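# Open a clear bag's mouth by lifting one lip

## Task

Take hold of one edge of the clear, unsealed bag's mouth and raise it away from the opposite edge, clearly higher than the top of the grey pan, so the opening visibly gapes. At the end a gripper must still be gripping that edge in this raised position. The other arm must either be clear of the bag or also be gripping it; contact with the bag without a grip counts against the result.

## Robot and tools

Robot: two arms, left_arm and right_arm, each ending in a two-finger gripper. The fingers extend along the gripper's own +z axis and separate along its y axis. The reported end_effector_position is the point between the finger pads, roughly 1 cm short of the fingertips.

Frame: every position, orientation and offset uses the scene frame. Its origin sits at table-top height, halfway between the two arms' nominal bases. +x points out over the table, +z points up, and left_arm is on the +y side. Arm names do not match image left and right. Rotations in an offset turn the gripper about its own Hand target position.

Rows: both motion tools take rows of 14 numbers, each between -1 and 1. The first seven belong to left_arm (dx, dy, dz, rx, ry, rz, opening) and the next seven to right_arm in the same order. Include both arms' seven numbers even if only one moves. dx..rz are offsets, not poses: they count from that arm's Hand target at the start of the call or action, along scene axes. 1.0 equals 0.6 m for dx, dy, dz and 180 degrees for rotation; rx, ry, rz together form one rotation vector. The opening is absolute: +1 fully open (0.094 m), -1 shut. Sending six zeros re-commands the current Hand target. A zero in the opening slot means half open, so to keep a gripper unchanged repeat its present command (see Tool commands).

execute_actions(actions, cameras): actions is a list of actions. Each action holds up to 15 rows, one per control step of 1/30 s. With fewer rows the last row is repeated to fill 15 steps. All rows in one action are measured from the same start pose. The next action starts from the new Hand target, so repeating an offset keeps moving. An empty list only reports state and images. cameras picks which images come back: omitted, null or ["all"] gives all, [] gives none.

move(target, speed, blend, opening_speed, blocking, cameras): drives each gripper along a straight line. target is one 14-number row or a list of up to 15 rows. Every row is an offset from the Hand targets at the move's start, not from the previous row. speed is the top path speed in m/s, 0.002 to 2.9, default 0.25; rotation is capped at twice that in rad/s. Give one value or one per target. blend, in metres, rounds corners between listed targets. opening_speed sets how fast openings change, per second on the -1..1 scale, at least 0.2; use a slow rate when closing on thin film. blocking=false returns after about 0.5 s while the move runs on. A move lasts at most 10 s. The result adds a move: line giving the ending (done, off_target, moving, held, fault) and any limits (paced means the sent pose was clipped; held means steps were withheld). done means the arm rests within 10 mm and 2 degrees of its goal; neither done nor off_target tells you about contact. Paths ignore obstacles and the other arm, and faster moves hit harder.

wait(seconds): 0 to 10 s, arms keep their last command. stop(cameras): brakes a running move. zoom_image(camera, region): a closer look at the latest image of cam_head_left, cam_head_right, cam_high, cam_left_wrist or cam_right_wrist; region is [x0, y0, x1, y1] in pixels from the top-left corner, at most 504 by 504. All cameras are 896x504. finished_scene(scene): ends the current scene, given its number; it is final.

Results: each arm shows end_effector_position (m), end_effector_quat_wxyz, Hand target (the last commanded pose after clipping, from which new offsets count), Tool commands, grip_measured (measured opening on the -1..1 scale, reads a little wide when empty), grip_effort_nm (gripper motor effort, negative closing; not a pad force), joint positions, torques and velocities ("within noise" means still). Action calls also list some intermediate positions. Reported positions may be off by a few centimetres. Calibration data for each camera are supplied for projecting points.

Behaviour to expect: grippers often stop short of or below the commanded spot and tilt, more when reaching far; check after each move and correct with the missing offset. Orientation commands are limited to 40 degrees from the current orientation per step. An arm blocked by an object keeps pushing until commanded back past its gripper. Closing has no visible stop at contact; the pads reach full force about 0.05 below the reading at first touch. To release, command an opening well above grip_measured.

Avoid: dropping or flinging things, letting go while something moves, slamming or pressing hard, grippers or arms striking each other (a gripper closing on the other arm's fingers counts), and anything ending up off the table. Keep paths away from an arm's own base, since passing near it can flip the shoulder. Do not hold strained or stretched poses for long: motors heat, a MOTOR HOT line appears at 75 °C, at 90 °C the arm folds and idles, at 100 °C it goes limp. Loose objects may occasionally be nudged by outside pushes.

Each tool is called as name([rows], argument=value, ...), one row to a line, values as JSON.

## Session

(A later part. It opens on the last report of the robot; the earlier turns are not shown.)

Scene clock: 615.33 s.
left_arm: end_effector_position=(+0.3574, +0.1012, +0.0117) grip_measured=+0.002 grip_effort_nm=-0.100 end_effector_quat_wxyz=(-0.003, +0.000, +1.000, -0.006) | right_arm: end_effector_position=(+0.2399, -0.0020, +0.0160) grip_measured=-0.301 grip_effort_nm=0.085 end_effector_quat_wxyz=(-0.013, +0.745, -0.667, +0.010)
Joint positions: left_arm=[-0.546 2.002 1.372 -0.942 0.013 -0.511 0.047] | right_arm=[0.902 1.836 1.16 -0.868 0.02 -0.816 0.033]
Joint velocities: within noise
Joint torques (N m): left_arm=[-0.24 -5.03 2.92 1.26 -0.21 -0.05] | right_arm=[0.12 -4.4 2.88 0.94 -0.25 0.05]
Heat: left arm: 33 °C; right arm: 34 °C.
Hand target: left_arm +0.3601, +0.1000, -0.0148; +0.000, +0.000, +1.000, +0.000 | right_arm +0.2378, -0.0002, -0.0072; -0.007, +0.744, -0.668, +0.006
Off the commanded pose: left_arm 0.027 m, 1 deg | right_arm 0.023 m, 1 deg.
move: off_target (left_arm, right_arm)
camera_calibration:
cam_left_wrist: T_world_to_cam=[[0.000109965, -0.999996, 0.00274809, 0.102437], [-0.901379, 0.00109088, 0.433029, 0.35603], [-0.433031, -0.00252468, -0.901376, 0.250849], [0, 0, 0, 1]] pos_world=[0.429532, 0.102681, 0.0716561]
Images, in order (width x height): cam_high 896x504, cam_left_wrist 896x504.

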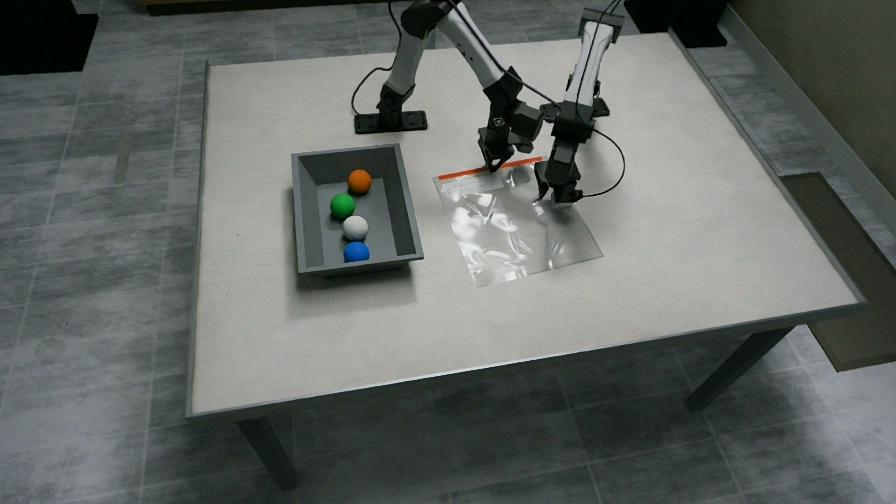

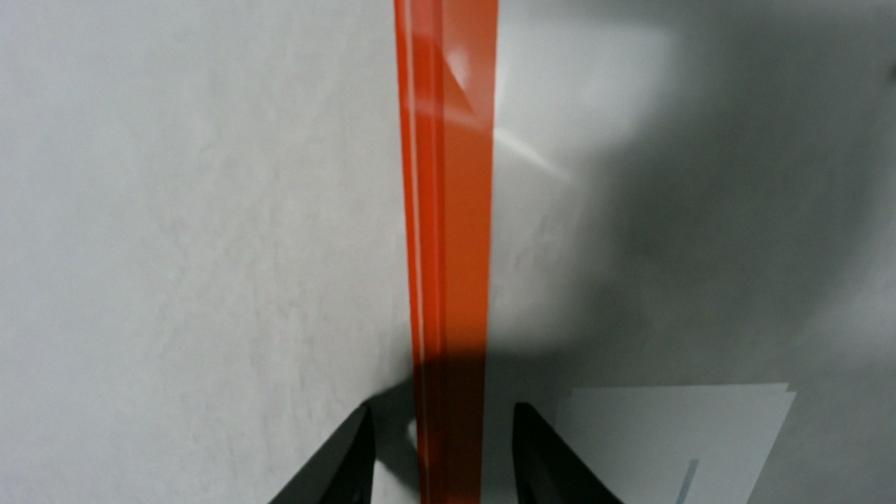

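move(target=[0,0,0,0,0,0,0, 0.042,0,0,0,0,0,-0.3], speed=0.03, cameras=["cam_high","cam_left_wrist"])

zoom_image(camera="cam_high", region=[440, 110, 570, 200])

Scene clock: 623.60 s.
left_arm: end_effector_position=(+0.3574, +0.1012, +0.0117) grip_measured=+0.002 grip_effort_nm=-0.105 end_effector_quat_wxyz=(-0.003, +0.000, +1.000, -0.006) | right_arm: end_effector_position=(+0.2598, +0.0014, +0.0166) grip_measured=-0.301 grip_effort_nm=0.085 end_effector_quat_wxyz=(-0.022, +0.743, -0.668, +0.007)
Joint positions: left_arm=[-0.546 2.002 1.372 -0.942 0.013 -0.511 0.047] | right_arm=[0.86 1.876 1.214 -0.866 0.013 -0.855 0.033]
Joint velocities: within noise
Joint torques (N m): left_arm=[-0.21 -5.03 2.89 1.27 -0.2 -0.05] | right_arm=[-1.32 -3.43 4.78 0.77 -0.18 -0.09]
Heat: left arm: 32 °C; right arm: 33 °C.
Hand target: left_arm +0.3601, +0.1000, -0.0148; +0.000, +0.000, +1.000, +0.000 | right_arm +0.2629, -0.0003, -0.0072; -0.007, +0.744, -0.668, +0.006
Off the commanded pose: left_arm 0.027 m, 1 deg | right_arm 0.024 m, 2 deg.
move: off_target (left_arm, right_arm)
camera_calibration:
cam_left_wrist: T_world_to_cam=[[0.000109965, -0.999996, 0.00274809, 0.102437], [-0.901379, 0.00109088, 0.433029, 0.35603], [-0.433031, -0.00252468, -0.901376, 0.250849], [0, 0, 0, 1]] pos_world=[0.429532, 0.102681, 0.0716561]
Images, in order (width x height): cam_high 896x504, cam_left_wrist 896x504.

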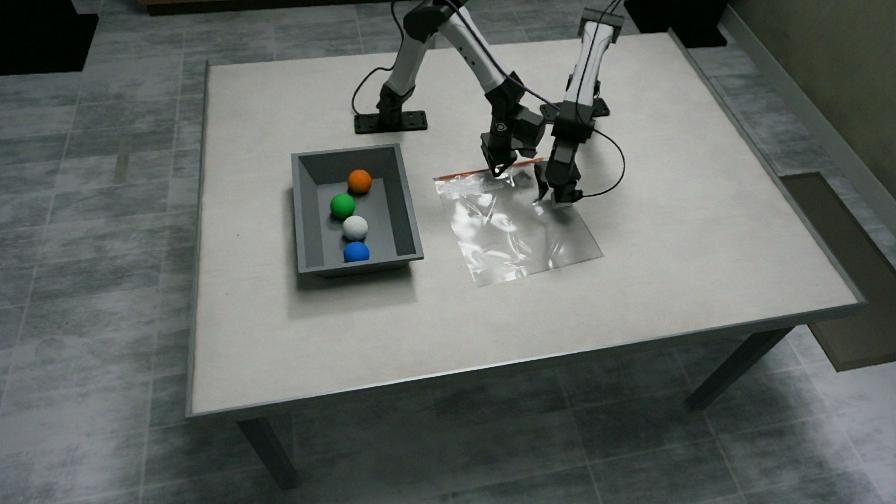

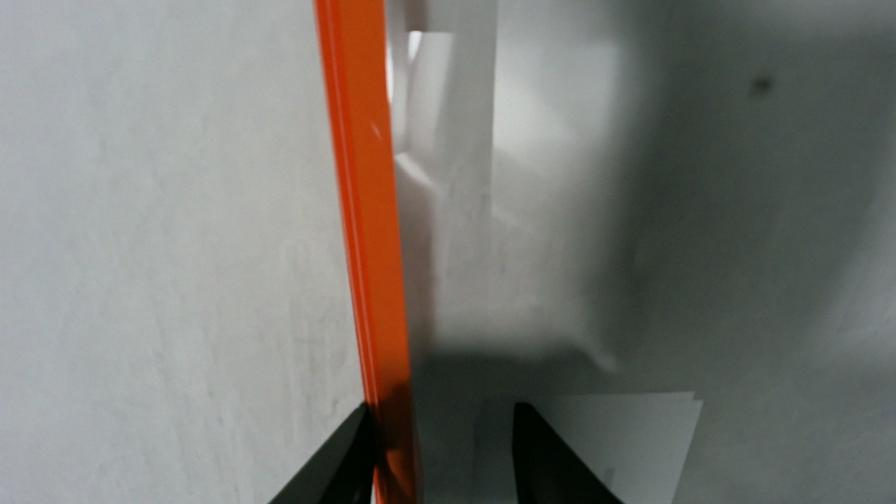

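Scaled by 3.877 from the camera's 896x504 image, which has a finer 1280x720 frame.

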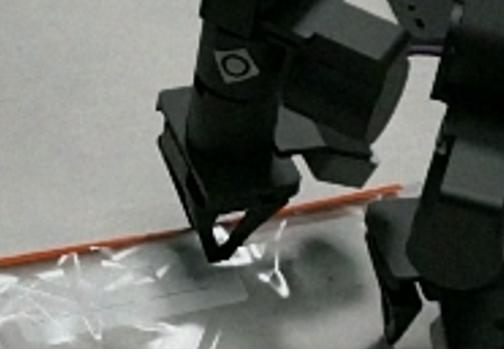

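zoom_image(camera="cam_left_wrist", region=[300, 320, 580, 504])

Scaled by 1.800 from the camera's 896x504 image, which has a finer 1280x720 frame.

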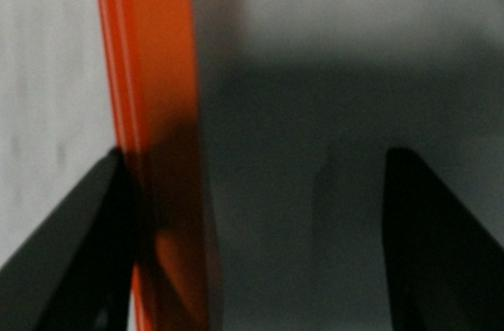

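move(target=[0,0,0,0,0,0,0, 0,0,0,0,0,0,-0.75], opening_speed=0.25, cameras=["cam_high","cam_left_wrist"])

zoom_image(camera="cam_left_wrist", region=[300, 320, 580, 504])

zoom_image(camera="cam_high", region=[460, 130, 560, 200])

Scene clock: 632.97 s.
left_arm: end_effector_position=(+0.3574, +0.1012, +0.0117) grip_measured=+0.002 grip_effort_nm=-0.095 end_effector_quat_wxyz=(-0.003, +0.000, +1.000, -0.006) | right_arm: end_effector_position=(+0.2672, +0.0048, +0.0168) grip_measured=-0.748 grip_effort_nm=-0.071 end_effector_quat_wxyz=(-0.035, +0.742, -0.670, +0.009)
Joint positions: left_arm=[-0.546 2.002 1.372 -0.942 0.013 -0.511 0.047] | right_arm=[0.853 1.878 1.218 -0.839 0.017 -0.858 0.012]
Joint velocities: within noise
Joint torques (N m): left_arm=[-0.2 -5.07 2.86 1.26 -0.2 -0.05] | right_arm=[-0.75 -3.67 4.72 0.53 -0.24 -0.07]
Heat: left arm: 32 °C; right arm: 33 °C.
Hand target: left_arm +0.3601, +0.1000, -0.0148; +0.000, +0.000, +1.000, +0.000 | right_arm +0.2629, -0.0003, -0.0072; -0.007, +0.744, -0.668, +0.006
Off the commanded pose: left_arm 0.027 m, 1 deg | right_arm 0.025 m, 3 deg.
move: off_target (left_arm, right_arm)
camera_calibration:
cam_left_wrist: T_world_to_cam=[[0.000109965, -0.999996, 0.00274809, 0.102437], [-0.901379, 0.00109088, 0.433029, 0.35603], [-0.433031, -0.00252468, -0.901376, 0.250849], [0, 0, 0, 1]] pos_world=[0.429532, 0.102681, 0.0716561]
Images, in order (width x height): cam_high 896x504, cam_left_wrist 896x504.

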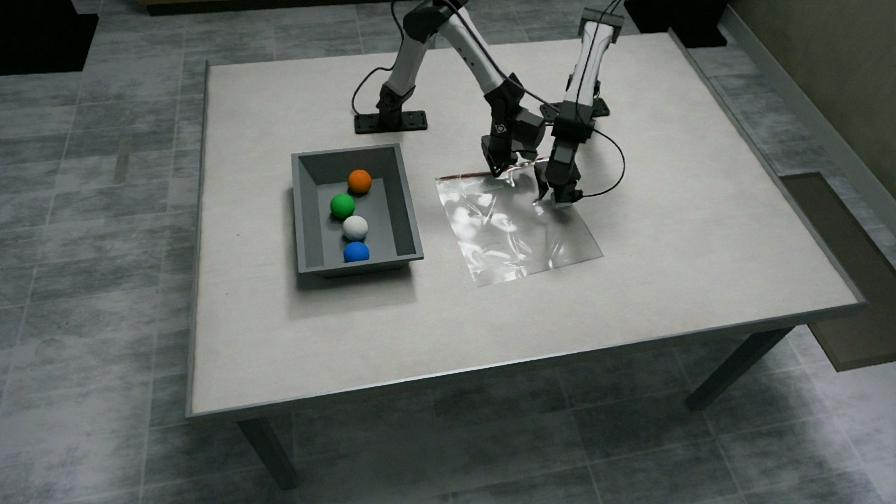

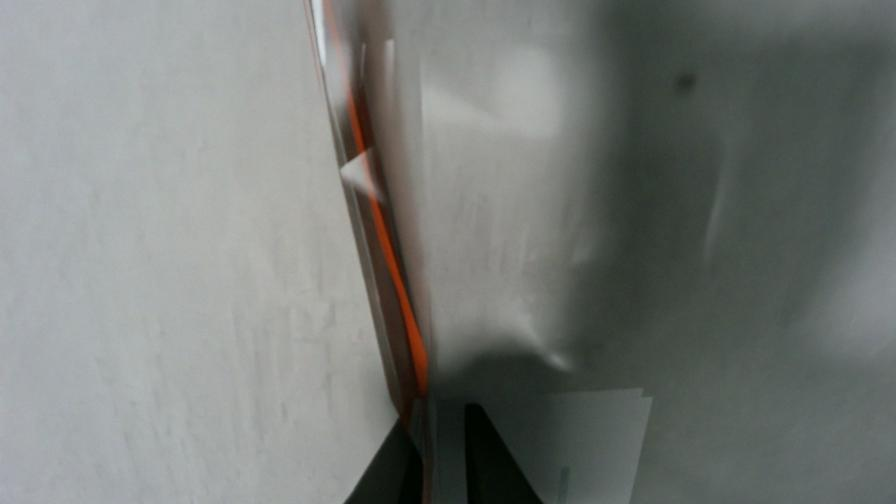

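Scaled by 1.800 from the camera's 896x504 image, which has a finer 1280x720 frame.

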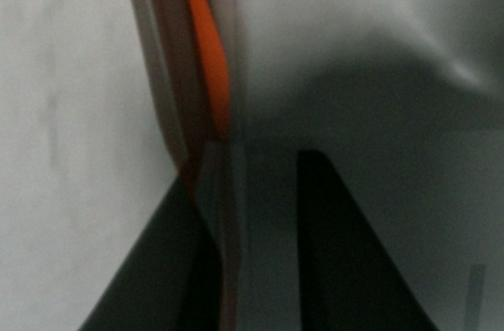

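Scaled by 5.040 from the camera's 896x504 image, which has a finer 1280x720 frame.

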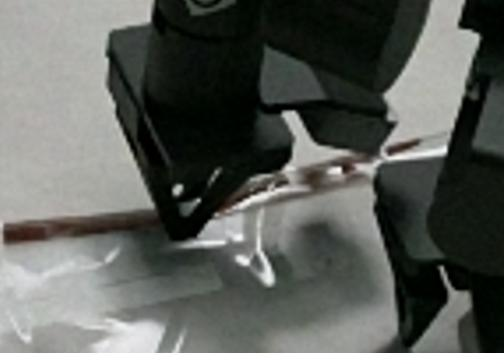

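move(target=[0,0,0,0,0,0,0, 0,0,0,0,0,0,-1], opening_speed=0.25, cameras=["cam_high","cam_left_wrist"])

zoom_image(camera="cam_left_wrist", region=[300, 320, 580, 504])

zoom_image(camera="cam_high", region=[460, 130, 560, 200])

Scene clock: 638.43 s.
left_arm: end_effector_position=(+0.3574, +0.1012, +0.0117) grip_measured=+0.002 grip_effort_nm=-0.095 end_effector_quat_wxyz=(-0.003, +0.000, +1.000, -0.006) | right_arm: end_effector_position=(+0.2672, +0.0043, +0.0168) grip_measured=-0.969 grip_effort_nm=-0.989 end_effector_quat_wxyz=(-0.035, +0.742, -0.669, +0.010)
Joint positions: left_arm=[-0.546 2.002 1.372 -0.942 0.013 -0.511 0.047] | right_arm=[0.853 1.878 1.218 -0.84 0.019 -0.858 0.001]
Joint velocities: within noise
Joint torques (N m): left_arm=[-0.23 -5.04 2.88 1.26 -0.2 -0.04] | right_arm=[-0.68 -3.75 4.68 0.58 -0.24 -0.06]
Heat: left arm: 32 °C; right arm: 33 °C.
Hand target: left_arm +0.3601, +0.1000, -0.0148; +0.000, +0.000, +1.000, +0.000 | right_arm +0.2629, -0.0003, -0.0072; -0.006, +0.744, -0.668, +0.006
Off the commanded pose: left_arm 0.027 m, 1 deg | right_arm 0.025 m, 3 deg.
move: off_target (left_arm, right_arm)
camera_calibration:
cam_left_wrist: T_world_to_cam=[[0.000109965, -0.999996, 0.00274809, 0.102437], [-0.901379, 0.00109088, 0.433029, 0.35603], [-0.433031, -0.00252468, -0.901376, 0.250849], [0, 0, 0, 1]] pos_world=[0.429532, 0.102681, 0.0716561]
Images, in order (width x height): cam_high 896x504, cam_left_wrist 896x504.

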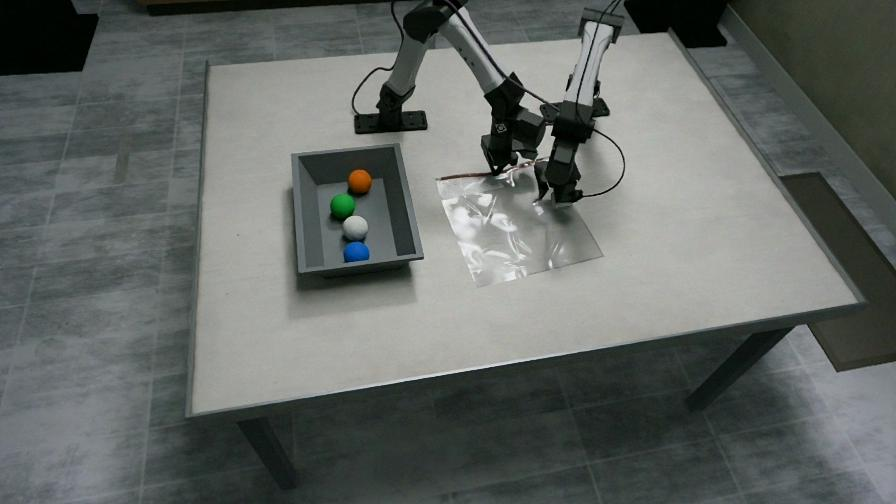

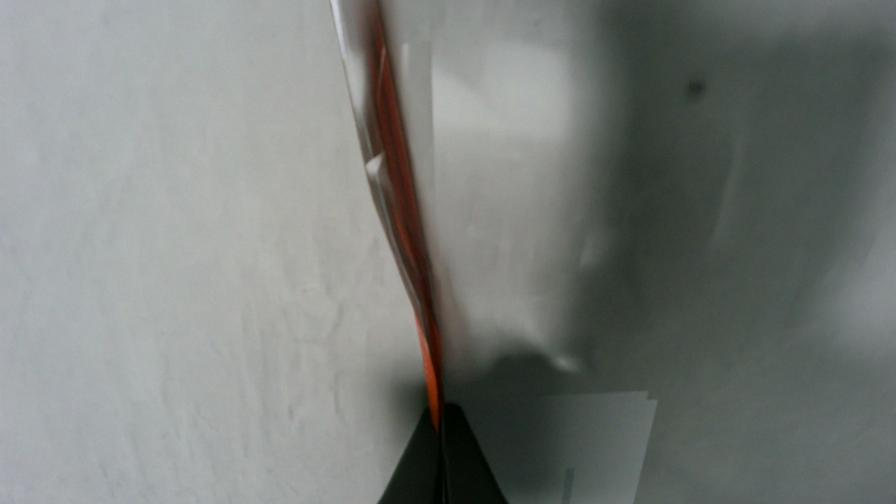

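Scaled by 1.800 from the camera's 896x504 image, which has a finer 1280x720 frame.

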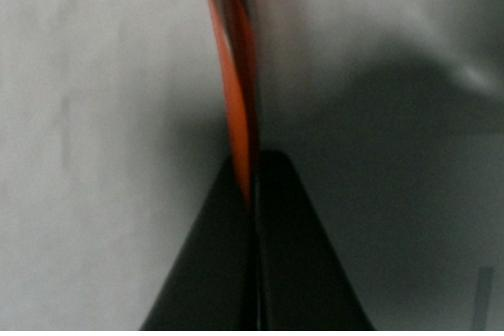

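Scaled by 5.040 from the camera's 896x504 image, which has a finer 1280x720 frame.

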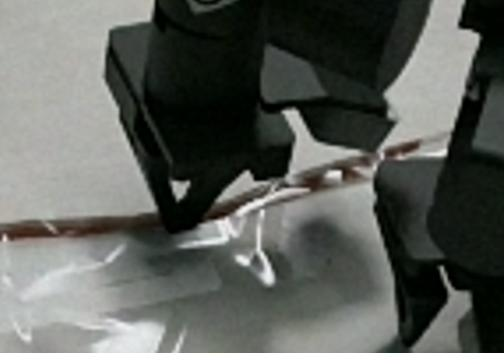

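move(target=[0,0,0,0,0,0,0, 0.01,0,0.09,0,0,0,-1], speed=0.03, cameras=["cam_high","cam_left_wrist"])

zoom_image(camera="cam_high", region=[430, 110, 580, 220])

Scene clock: 642.93 s.
left_arm: end_effector_position=(+0.3574, +0.1012, +0.0117) grip_measured=+0.002 grip_effort_nm=-0.105 end_effector_quat_wxyz=(-0.003, +0.000, +1.000, -0.006) | right_arm: end_effector_position=(+0.2695, +0.0019, +0.0410) grip_measured=-0.970 grip_effort_nm=-1.013 end_effector_quat_wxyz=(-0.012, +0.743, -0.669, +0.010)
Joint positions: left_arm=[-0.546 2.002 1.372 -0.942 0.013 -0.511 0.047] | right_arm=[0.844 1.884 1.33 -0.992 0.019 -0.869 0.001]
Joint velocities: within noise
Joint torques (N m): left_arm=[-0.24 -5.07 2.91 1.26 -0.21 -0.06] | right_arm=[-0.92 -9.58 7.82 -0.08 -0.26 -0.09]
Heat: left arm: 32 °C; right arm: 33 °C.
Hand target: left_arm +0.3601, +0.1000, -0.0148; +0.000, +0.000, +1.000, +0.000 | right_arm +0.2689, -0.0003, +0.0468; -0.006, +0.744, -0.668, +0.006
Off the commanded pose: left_arm 0.027 m, 1 deg | right_arm 0.006 m, 1 deg.
move: off_target (left_arm)
camera_calibration:
cam_left_wrist: T_world_to_cam=[[0.000109965, -0.999996, 0.00274809, 0.102437], [-0.901379, 0.00109088, 0.433029, 0.35603], [-0.433031, -0.00252468, -0.901376, 0.250849], [0, 0, 0, 1]] pos_world=[0.429532, 0.102681, 0.0716561]
Images, in order (width x height): cam_high 896x504, cam_left_wrist 896x504.

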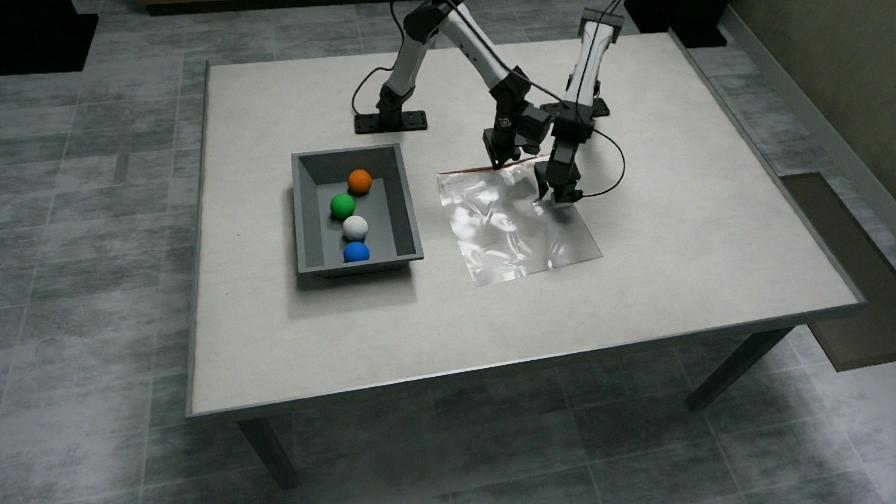

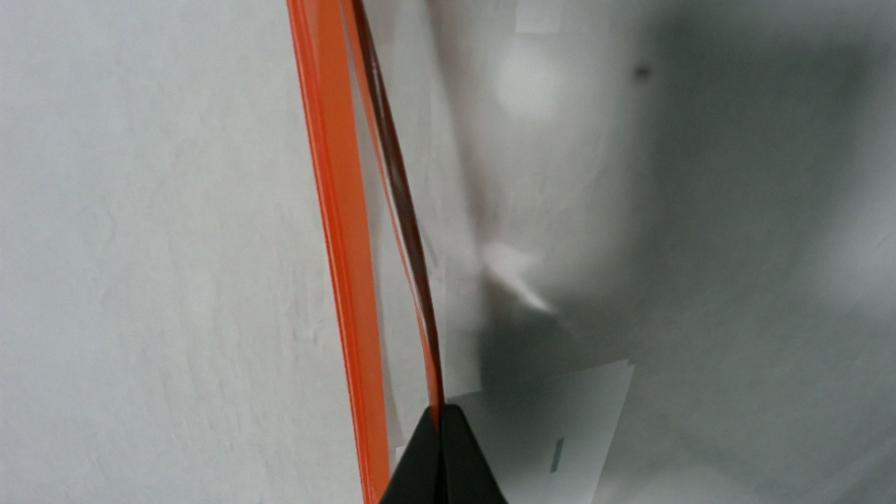

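Scaled by 3.360 from the camera's 896x504 image, which has a finer 1280x720 frame.

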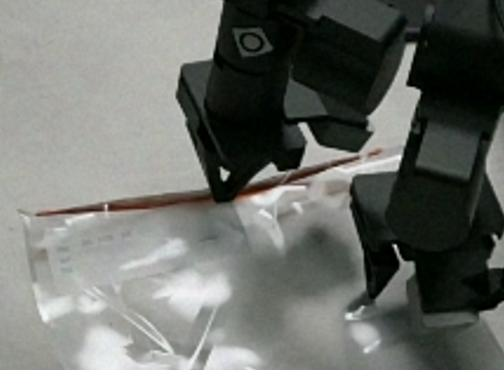

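move([
  [0,0,0.06,0,0,0,0, 0,0,0,0,0,0,-1],
  [0,0.08,0.3,0,0,0,0, 0,0,0,0,0,0,-1],
  [-0.1,0.35,0.35,0,0,0,0, 0,0,0,0,0,0,-1],
], speed=[0.06,0.15,0.2], blend=[0.02,0.03,0], cameras=["cam_high","cam_left_wrist"])

zoom_image(camera="cam_high", region=[430, 110, 620, 300])

Scene clock: 650.83 s.
left_arm: end_effector_position=(+0.3081, +0.3084, +0.1934) grip_measured=+0.002 grip_effort_nm=-0.100 end_effector_quat_wxyz=(+0.012, -0.002, +1.000, -0.003) | right_arm: end_effector_position=(+0.2672, -0.0003, +0.0409) grip_measured=-0.970 grip_effort_nm=-1.018 end_effector_quat_wxyz=(-0.005, +0.743, -0.669, +0.009)
Joint positions: left_arm=[0.073 1.562 1.569 -1.555 0.008 0.103 0.047] | right_arm=[0.844 1.884 1.33 -1.005 0.018 -0.87 0.001]
Joint velocities: within noise
Joint torques (N m): left_arm=[0.64 -7.21 6.32 0.12 -0.12 0.14] | right_arm=[-0.98 -9.58 7.77 0.01 -0.25 -0.12]
Heat: left arm: 33 °C; right arm: 34 °C.
Hand target: left_arm +0.3001, +0.3099, +0.1952; +0.000, +0.000, +1.000, +0.000 | right_arm +0.2688, -0.0003, +0.0468; -0.006, +0.744, -0.668, +0.006
Off the commanded pose: left_arm 0.008 m, 1 deg | right_arm 0.006 m, 0 deg.
joint sent to its limit (left arm) — joint 4 (wrist pitch), lower limit. The joint targets still meet the commanded pose.
move: done; blend cut to 0.0172 m at target 1
camera_calibration:
cam_left_wrist: T_world_to_cam=[[0.00515446, -0.999982, -0.00304524, 0.308816], [-0.914237, -0.00594624, 0.405137, 0.24424], [-0.405148, 0.00069581, -0.914251, 0.386741], [0, 0, 0, 1]] pos_world=[0.378389, 0.309994, 0.255568]
Images, in order (width x height): cam_high 896x504, cam_left_wrist 896x504.

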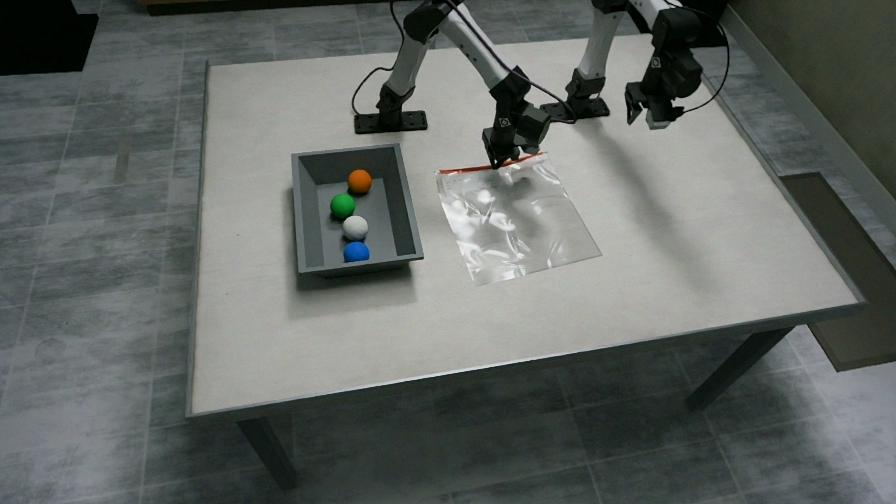

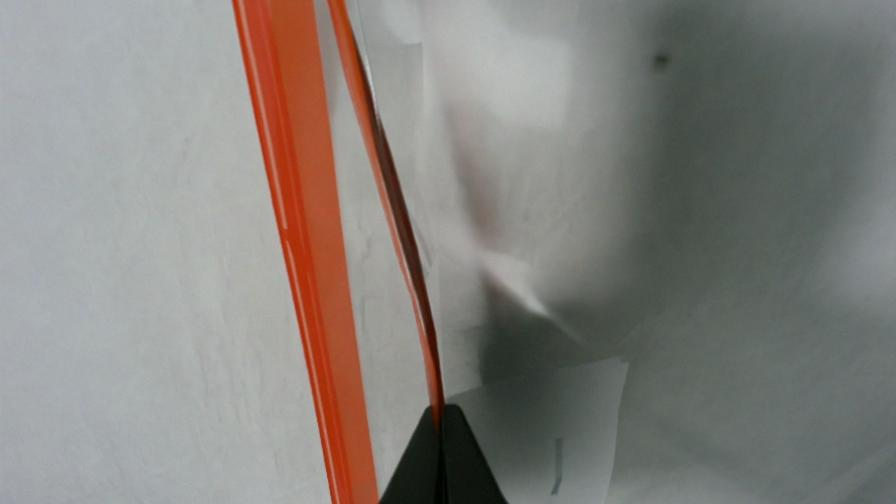

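Scaled by 2.653 from the camera's 896x504 image, which has a finer 1280x720 frame.

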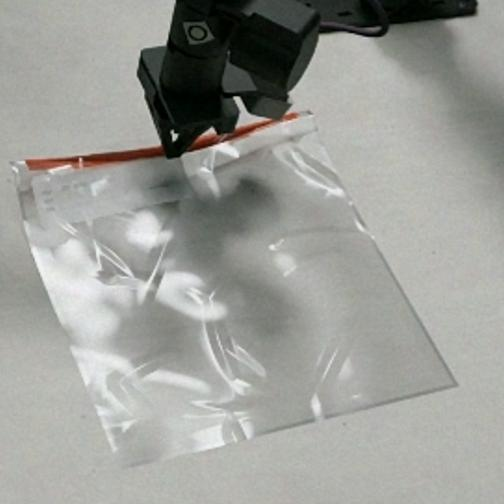

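move(target=[0,0,0,0,0,0,0, 0.03,0,0.12,0,0,0,-1], speed=0.05, cameras=["cam_high","cam_left_wrist"])

zoom_image(camera="cam_high", region=[430, 90, 620, 300])

Scene clock: 656.43 s.
left_arm: end_effector_position=(+0.3078, +0.3084, +0.1934) grip_measured=+0.002 grip_effort_nm=-0.105 end_effector_quat_wxyz=(+0.011, -0.002, +1.000, -0.003) | right_arm: end_effector_position=(+0.2865, +0.0008, +0.1153) grip_measured=-0.970 grip_effort_nm=-1.013 end_effector_quat_wxyz=(-0.010, +0.743, -0.669, +0.010)
Joint positions: left_arm=[0.073 1.562 1.569 -1.556 0.008 0.103 0.047] | right_arm=[0.807 1.884 1.63 -1.296 0.018 -0.906 0.001]
Joint velocities: within noise
Joint torques (N m): left_arm=[0.65 -7.2 6.31 0.14 -0.1 0.1] | right_arm=[-0.83 -9.14 8.14 0.02 -0.27 -0.1]
Heat: left arm: 33 °C; right arm: 34 °C.
Hand target: left_arm +0.3001, +0.3099, +0.1952; +0.000, +0.000, +1.000, +0.000 | right_arm +0.2868, -0.0003, +0.1188; -0.006, +0.744, -0.668, +0.006
Off the commanded pose: left_arm 0.008 m, 1 deg | right_arm 0.004 m, 1 deg.
joint sent to its limit (left arm) — joint 4 (wrist pitch), lower limit. The joint targets still meet the commanded pose.
move: done
camera_calibration:
cam_left_wrist: T_world_to_cam=[[0.00433744, -0.999986, -0.00291821, 0.308995], [-0.913808, -0.00514879, 0.406114, 0.243437], [-0.406123, 0.000905189, -0.913818, 0.38676], [0, 0, 0, 1]] pos_world=[0.378187, 0.309894, 0.255467]
Images, in order (width x height): cam_high 896x504, cam_left_wrist 896x504.

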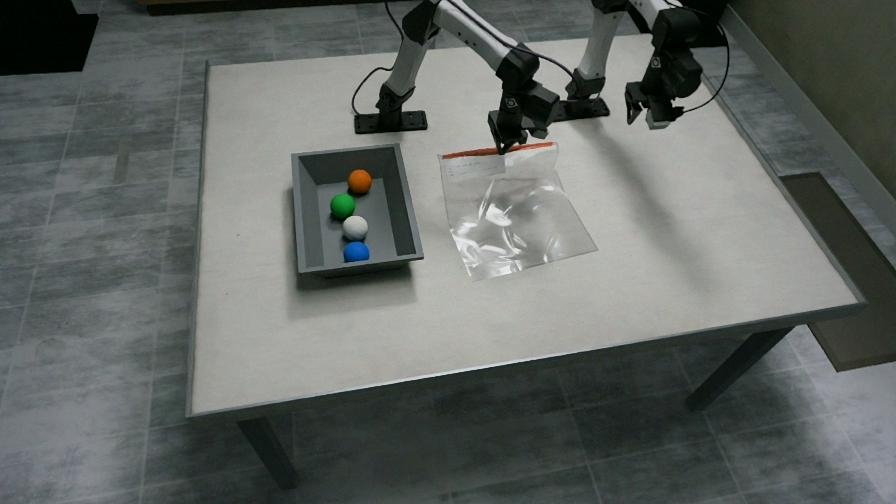

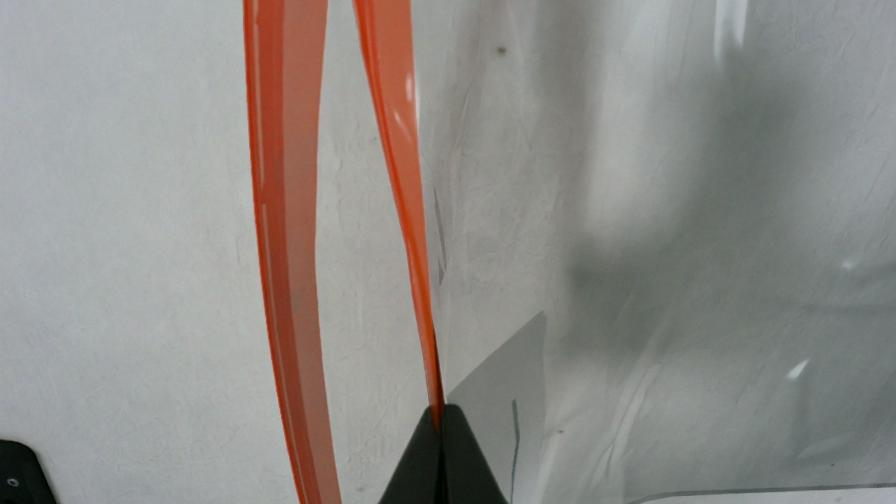

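Scaled by 2.400 from the camera's 896x504 image, which has a finer 1280x720 frame.

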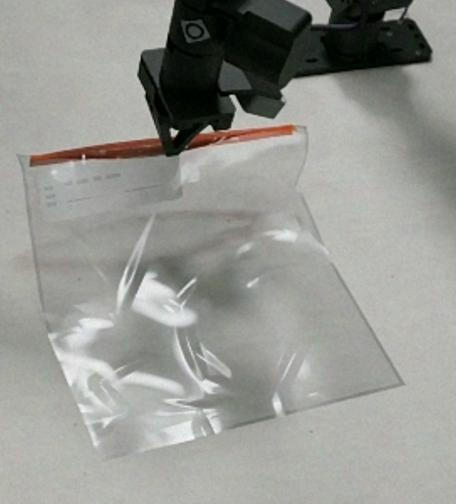

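move(target=[0,0,0,0,0,0,0, 0.03,0,0.1,0,0,0,-1], speed=0.05)

zoom_image(camera="cam_high", region=[430, 90, 620, 300])

zoom_image(camera="cam_head_right", region=[380, 210, 540, 350])

zoom_image(camera="cam_head_left", region=[400, 200, 580, 370])

Scene clock: 662.73 s.
left_arm: end_effector_position=(+0.3077, +0.3084, +0.1934) grip_measured=+0.002 grip_effort_nm=-0.105 end_effector_quat_wxyz=(+0.011, -0.002, +1.000, -0.003) | right_arm: end_effector_position=(+0.3045, +0.0007, +0.1802) grip_measured=-0.970 grip_effort_nm=-1.013 end_effector_quat_wxyz=(-0.028, +0.742, -0.669, +0.012)
Joint positions: left_arm=[0.073 1.562 1.569 -1.556 0.008 0.103 0.047] | right_arm=[0.773 1.935 1.957 -1.535 0.018 -0.939 0.001]
Joint velocities: within noise
Joint torques (N m): left_arm=[0.65 -7.25 6.32 0.13 -0.11 0.09] | right_arm=[-0.99 -8.17 8.03 0.07 -0.24 -0.14]
Heat: left arm: 34 °C; right arm: 35 °C.
Hand target: left_arm +0.3000, +0.3099, +0.1952; +0.000, +0.000, +1.000, +0.000 | right_arm +0.3049, -0.0003, +0.1787; -0.006, +0.744, -0.668, +0.006
Off the commanded pose: left_arm 0.008 m, 1 deg | right_arm 0.002 m, 3 deg.
joint sent to its limit (left arm) — joint 4 (wrist pitch), lower limit. The joint targets still meet the commanded pose.
joint sent to its limit (right arm) — joint 4 (wrist pitch), lower limit. The joint targets still meet the commanded pose.
move: off_target (right_arm)
camera_calibration:
cam_left_wrist: T_world_to_cam=[[0.00433617, -0.999986, -0.00291984, 0.308996], [-0.913627, -0.00514869, 0.406522, 0.243172], [-0.406531, 0.000904899, -0.913637, 0.386827], [0, 0, 0, 1]] pos_world=[0.378086, 0.309894, 0.255467]
cam_right_wrist: T_world_to_cam=[[0.989971, 0.105834, 0.0935782, -0.3197], [0.0611936, -0.918281, 0.391173, -0.0481239], [0.12733, -0.381523, -0.915547, 0.213138], [0, 0, 0, 1]] pos_world=[0.2923, 0.070961, 0.24388]

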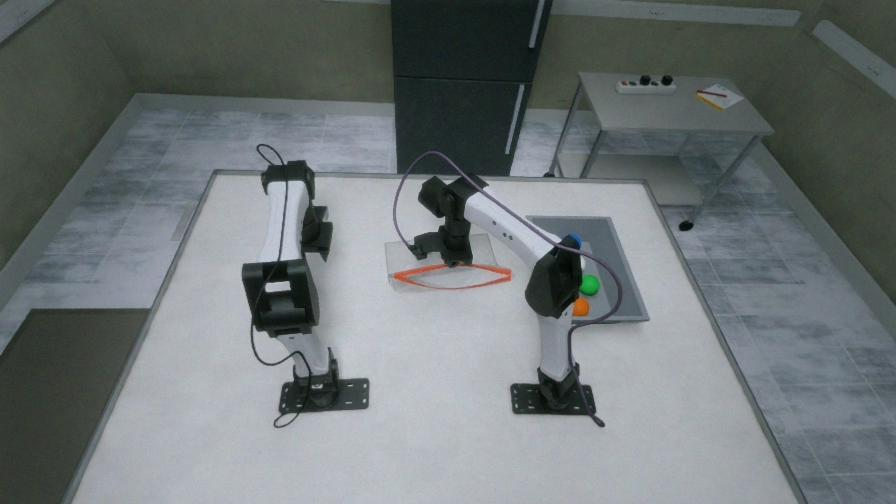

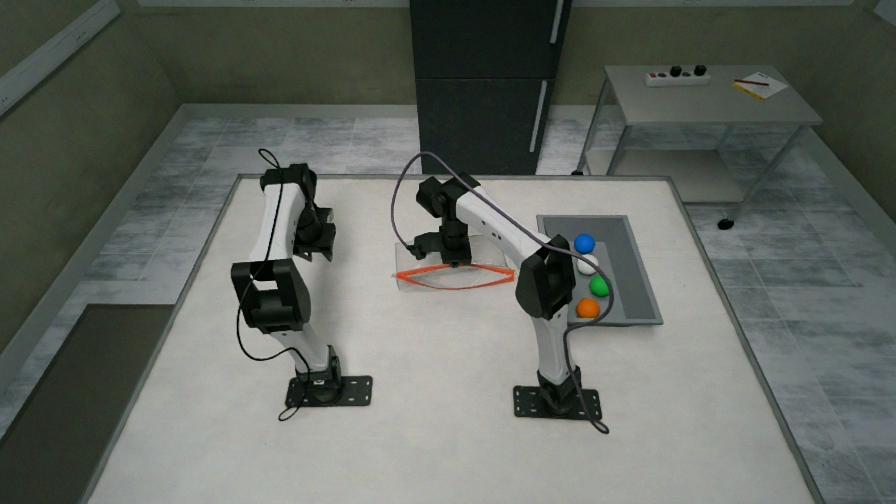

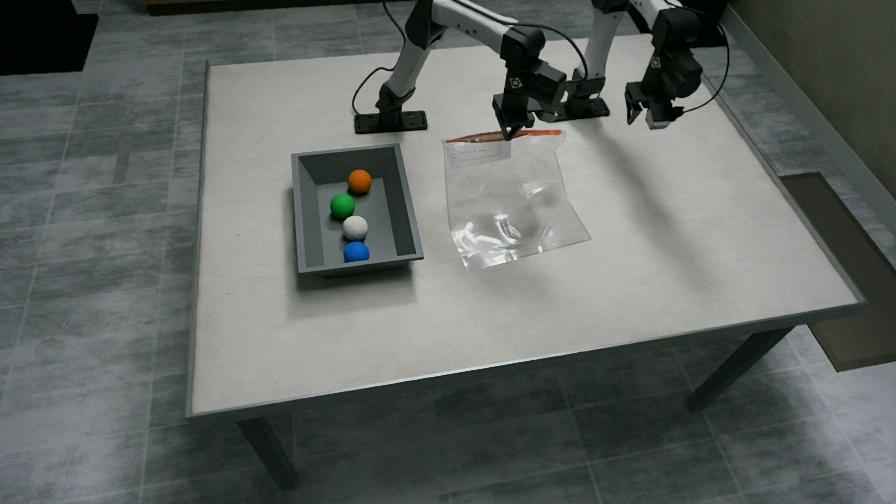

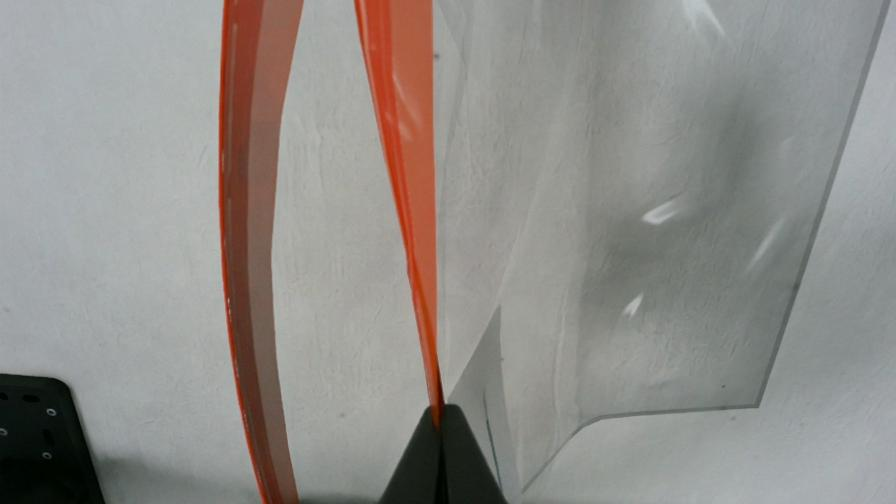

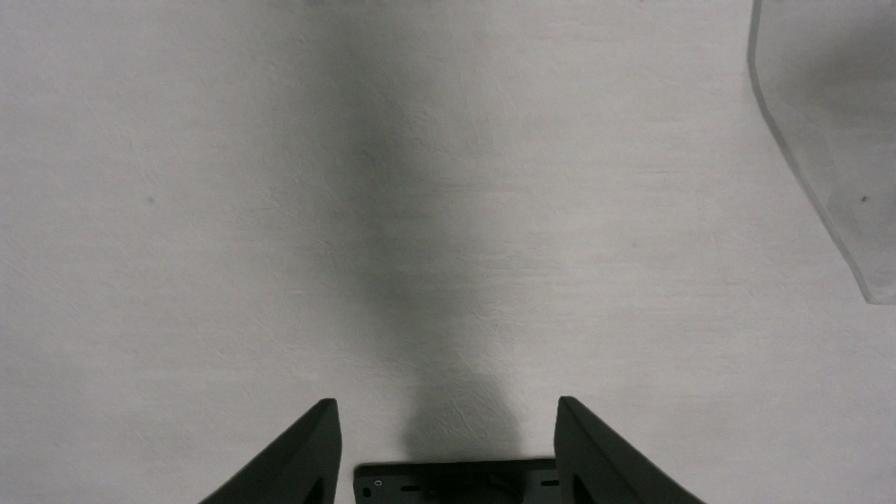

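Scaled by 2.400 from the camera's 896x504 image, which has a finer 1280x720 frame.

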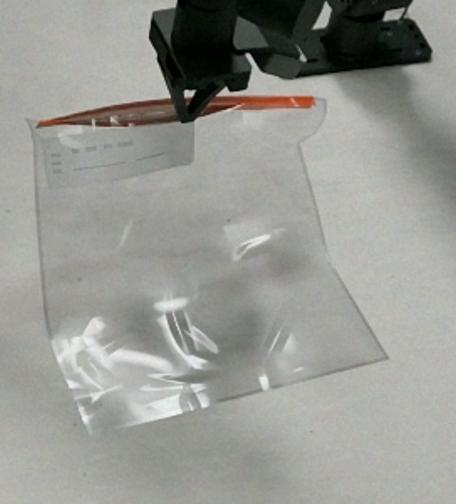

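Scaled by 3.150 from the camera's 896x504 image, which has a finer 1280x720 frame.

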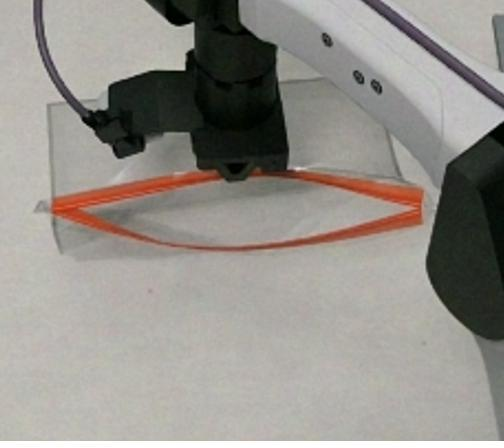

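Scaled by 2.800 from the camera's 896x504 image, which has a finer 1280x720 frame.

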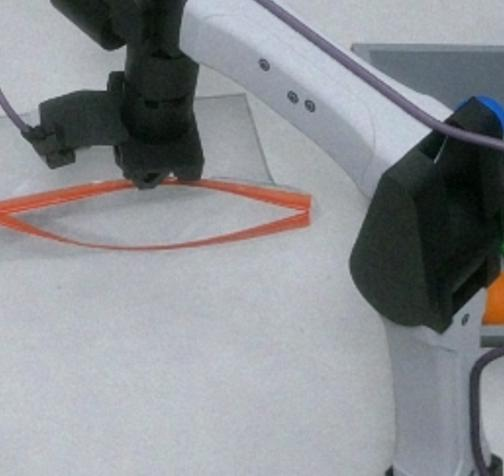

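move(target=[0,0,0,0,0,0,0, 0.04,0,0.08,0.0054,-0.0553,-0.0011,-1], speed=0.05, cameras=["cam_head_right","cam_high","cam_left_wrist"])

zoom_image(camera="cam_head_right", region=[380, 190, 560, 340])

zoom_image(camera="cam_high", region=[430, 90, 620, 300])

Scene clock: 673.90 s.
left_arm: end_effector_position=(+0.3077, +0.3084, +0.1934) grip_measured=+0.002 grip_effort_nm=-0.100 end_effector_quat_wxyz=(+0.011, -0.002, +1.000, -0.003) | right_arm: end_effector_position=(+0.3294, +0.0039, +0.2161) grip_measured=-0.970 grip_effort_nm=-1.018 end_effector_quat_wxyz=(-0.087, +0.737, -0.667, +0.060)
Joint positions: left_arm=[0.073 1.562 1.569 -1.556 0.008 0.104 0.047] | right_arm=[0.773 1.935 2.088 -1.538 0.102 -0.944 0.001]
Joint velocities: within noise
Joint torques (N m): left_arm=[0.62 -7.24 6.27 0.13 -0.11 0.09] | right_arm=[-0.42 -11.14 8.02 0.38 0.01 -0.11]
Heat: left arm: 34 °C; right arm: 35 °C.
Hand target: left_arm +0.3000, +0.3099, +0.1952; +0.000, +0.000, +1.000, +0.000 | right_arm +0.3289, -0.0003, +0.2268; -0.071, +0.739, -0.667, +0.065
Off the commanded pose: left_arm 0.008 m, 1 deg | right_arm 0.011 m, 2 deg.
joint sent to its limit (left arm) — joint 4 (wrist pitch), lower limit. The joint targets still meet the commanded pose.
joint sent to its limit (right arm) — joint 4 (wrist pitch), lower limit. The joint targets are off in orientation, not in position.
move: off_target (right_arm)
camera_calibration:
cam_left_wrist: T_world_to_cam=[[0.00398154, -0.999988, -0.00298463, 0.309147], [-0.91363, -0.00485102, 0.406518, 0.243082], [-0.406528, 0.00110828, -0.913638, 0.386763], [0, 0, 0, 1]] pos_world=[0.378086, 0.309894, 0.255467]
Images, in order (width x height): cam_head_right 896x504, cam_high 896x504, cam_left_wrist 896x504.

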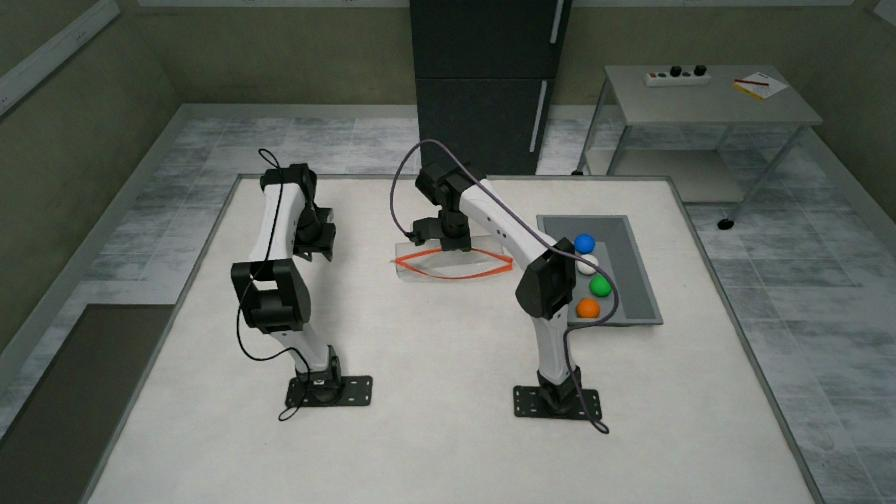

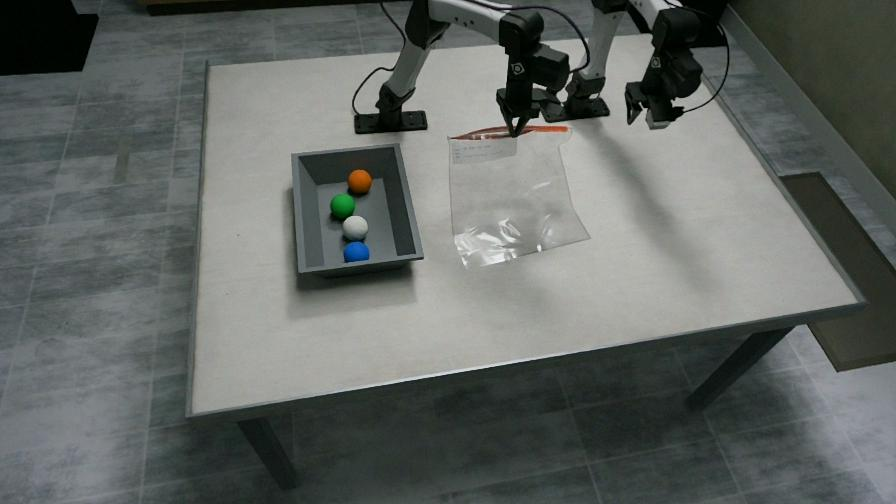

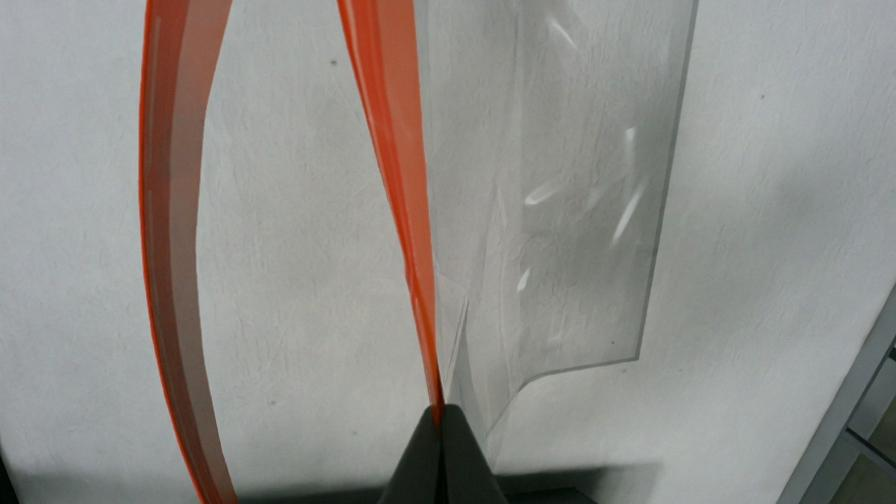

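Scaled by 2.800 from the camera's 896x504 image, which has a finer 1280x720 frame.

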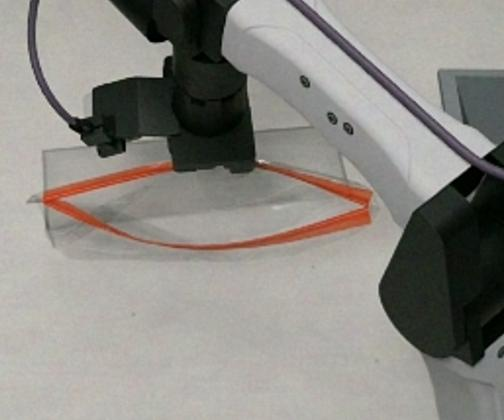

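Scaled by 2.400 from the camera's 896x504 image, which has a finer 1280x720 frame.

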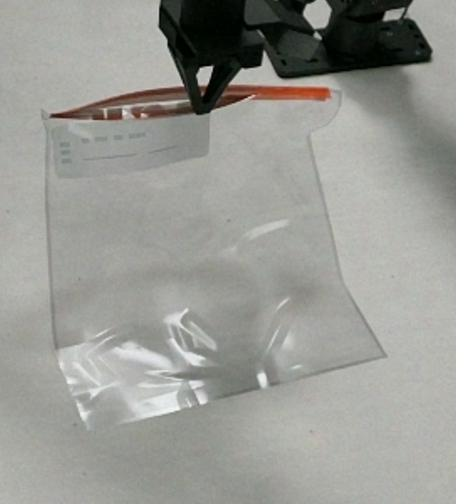

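finished_scene(scene=1)

The scene is finished: the task was done.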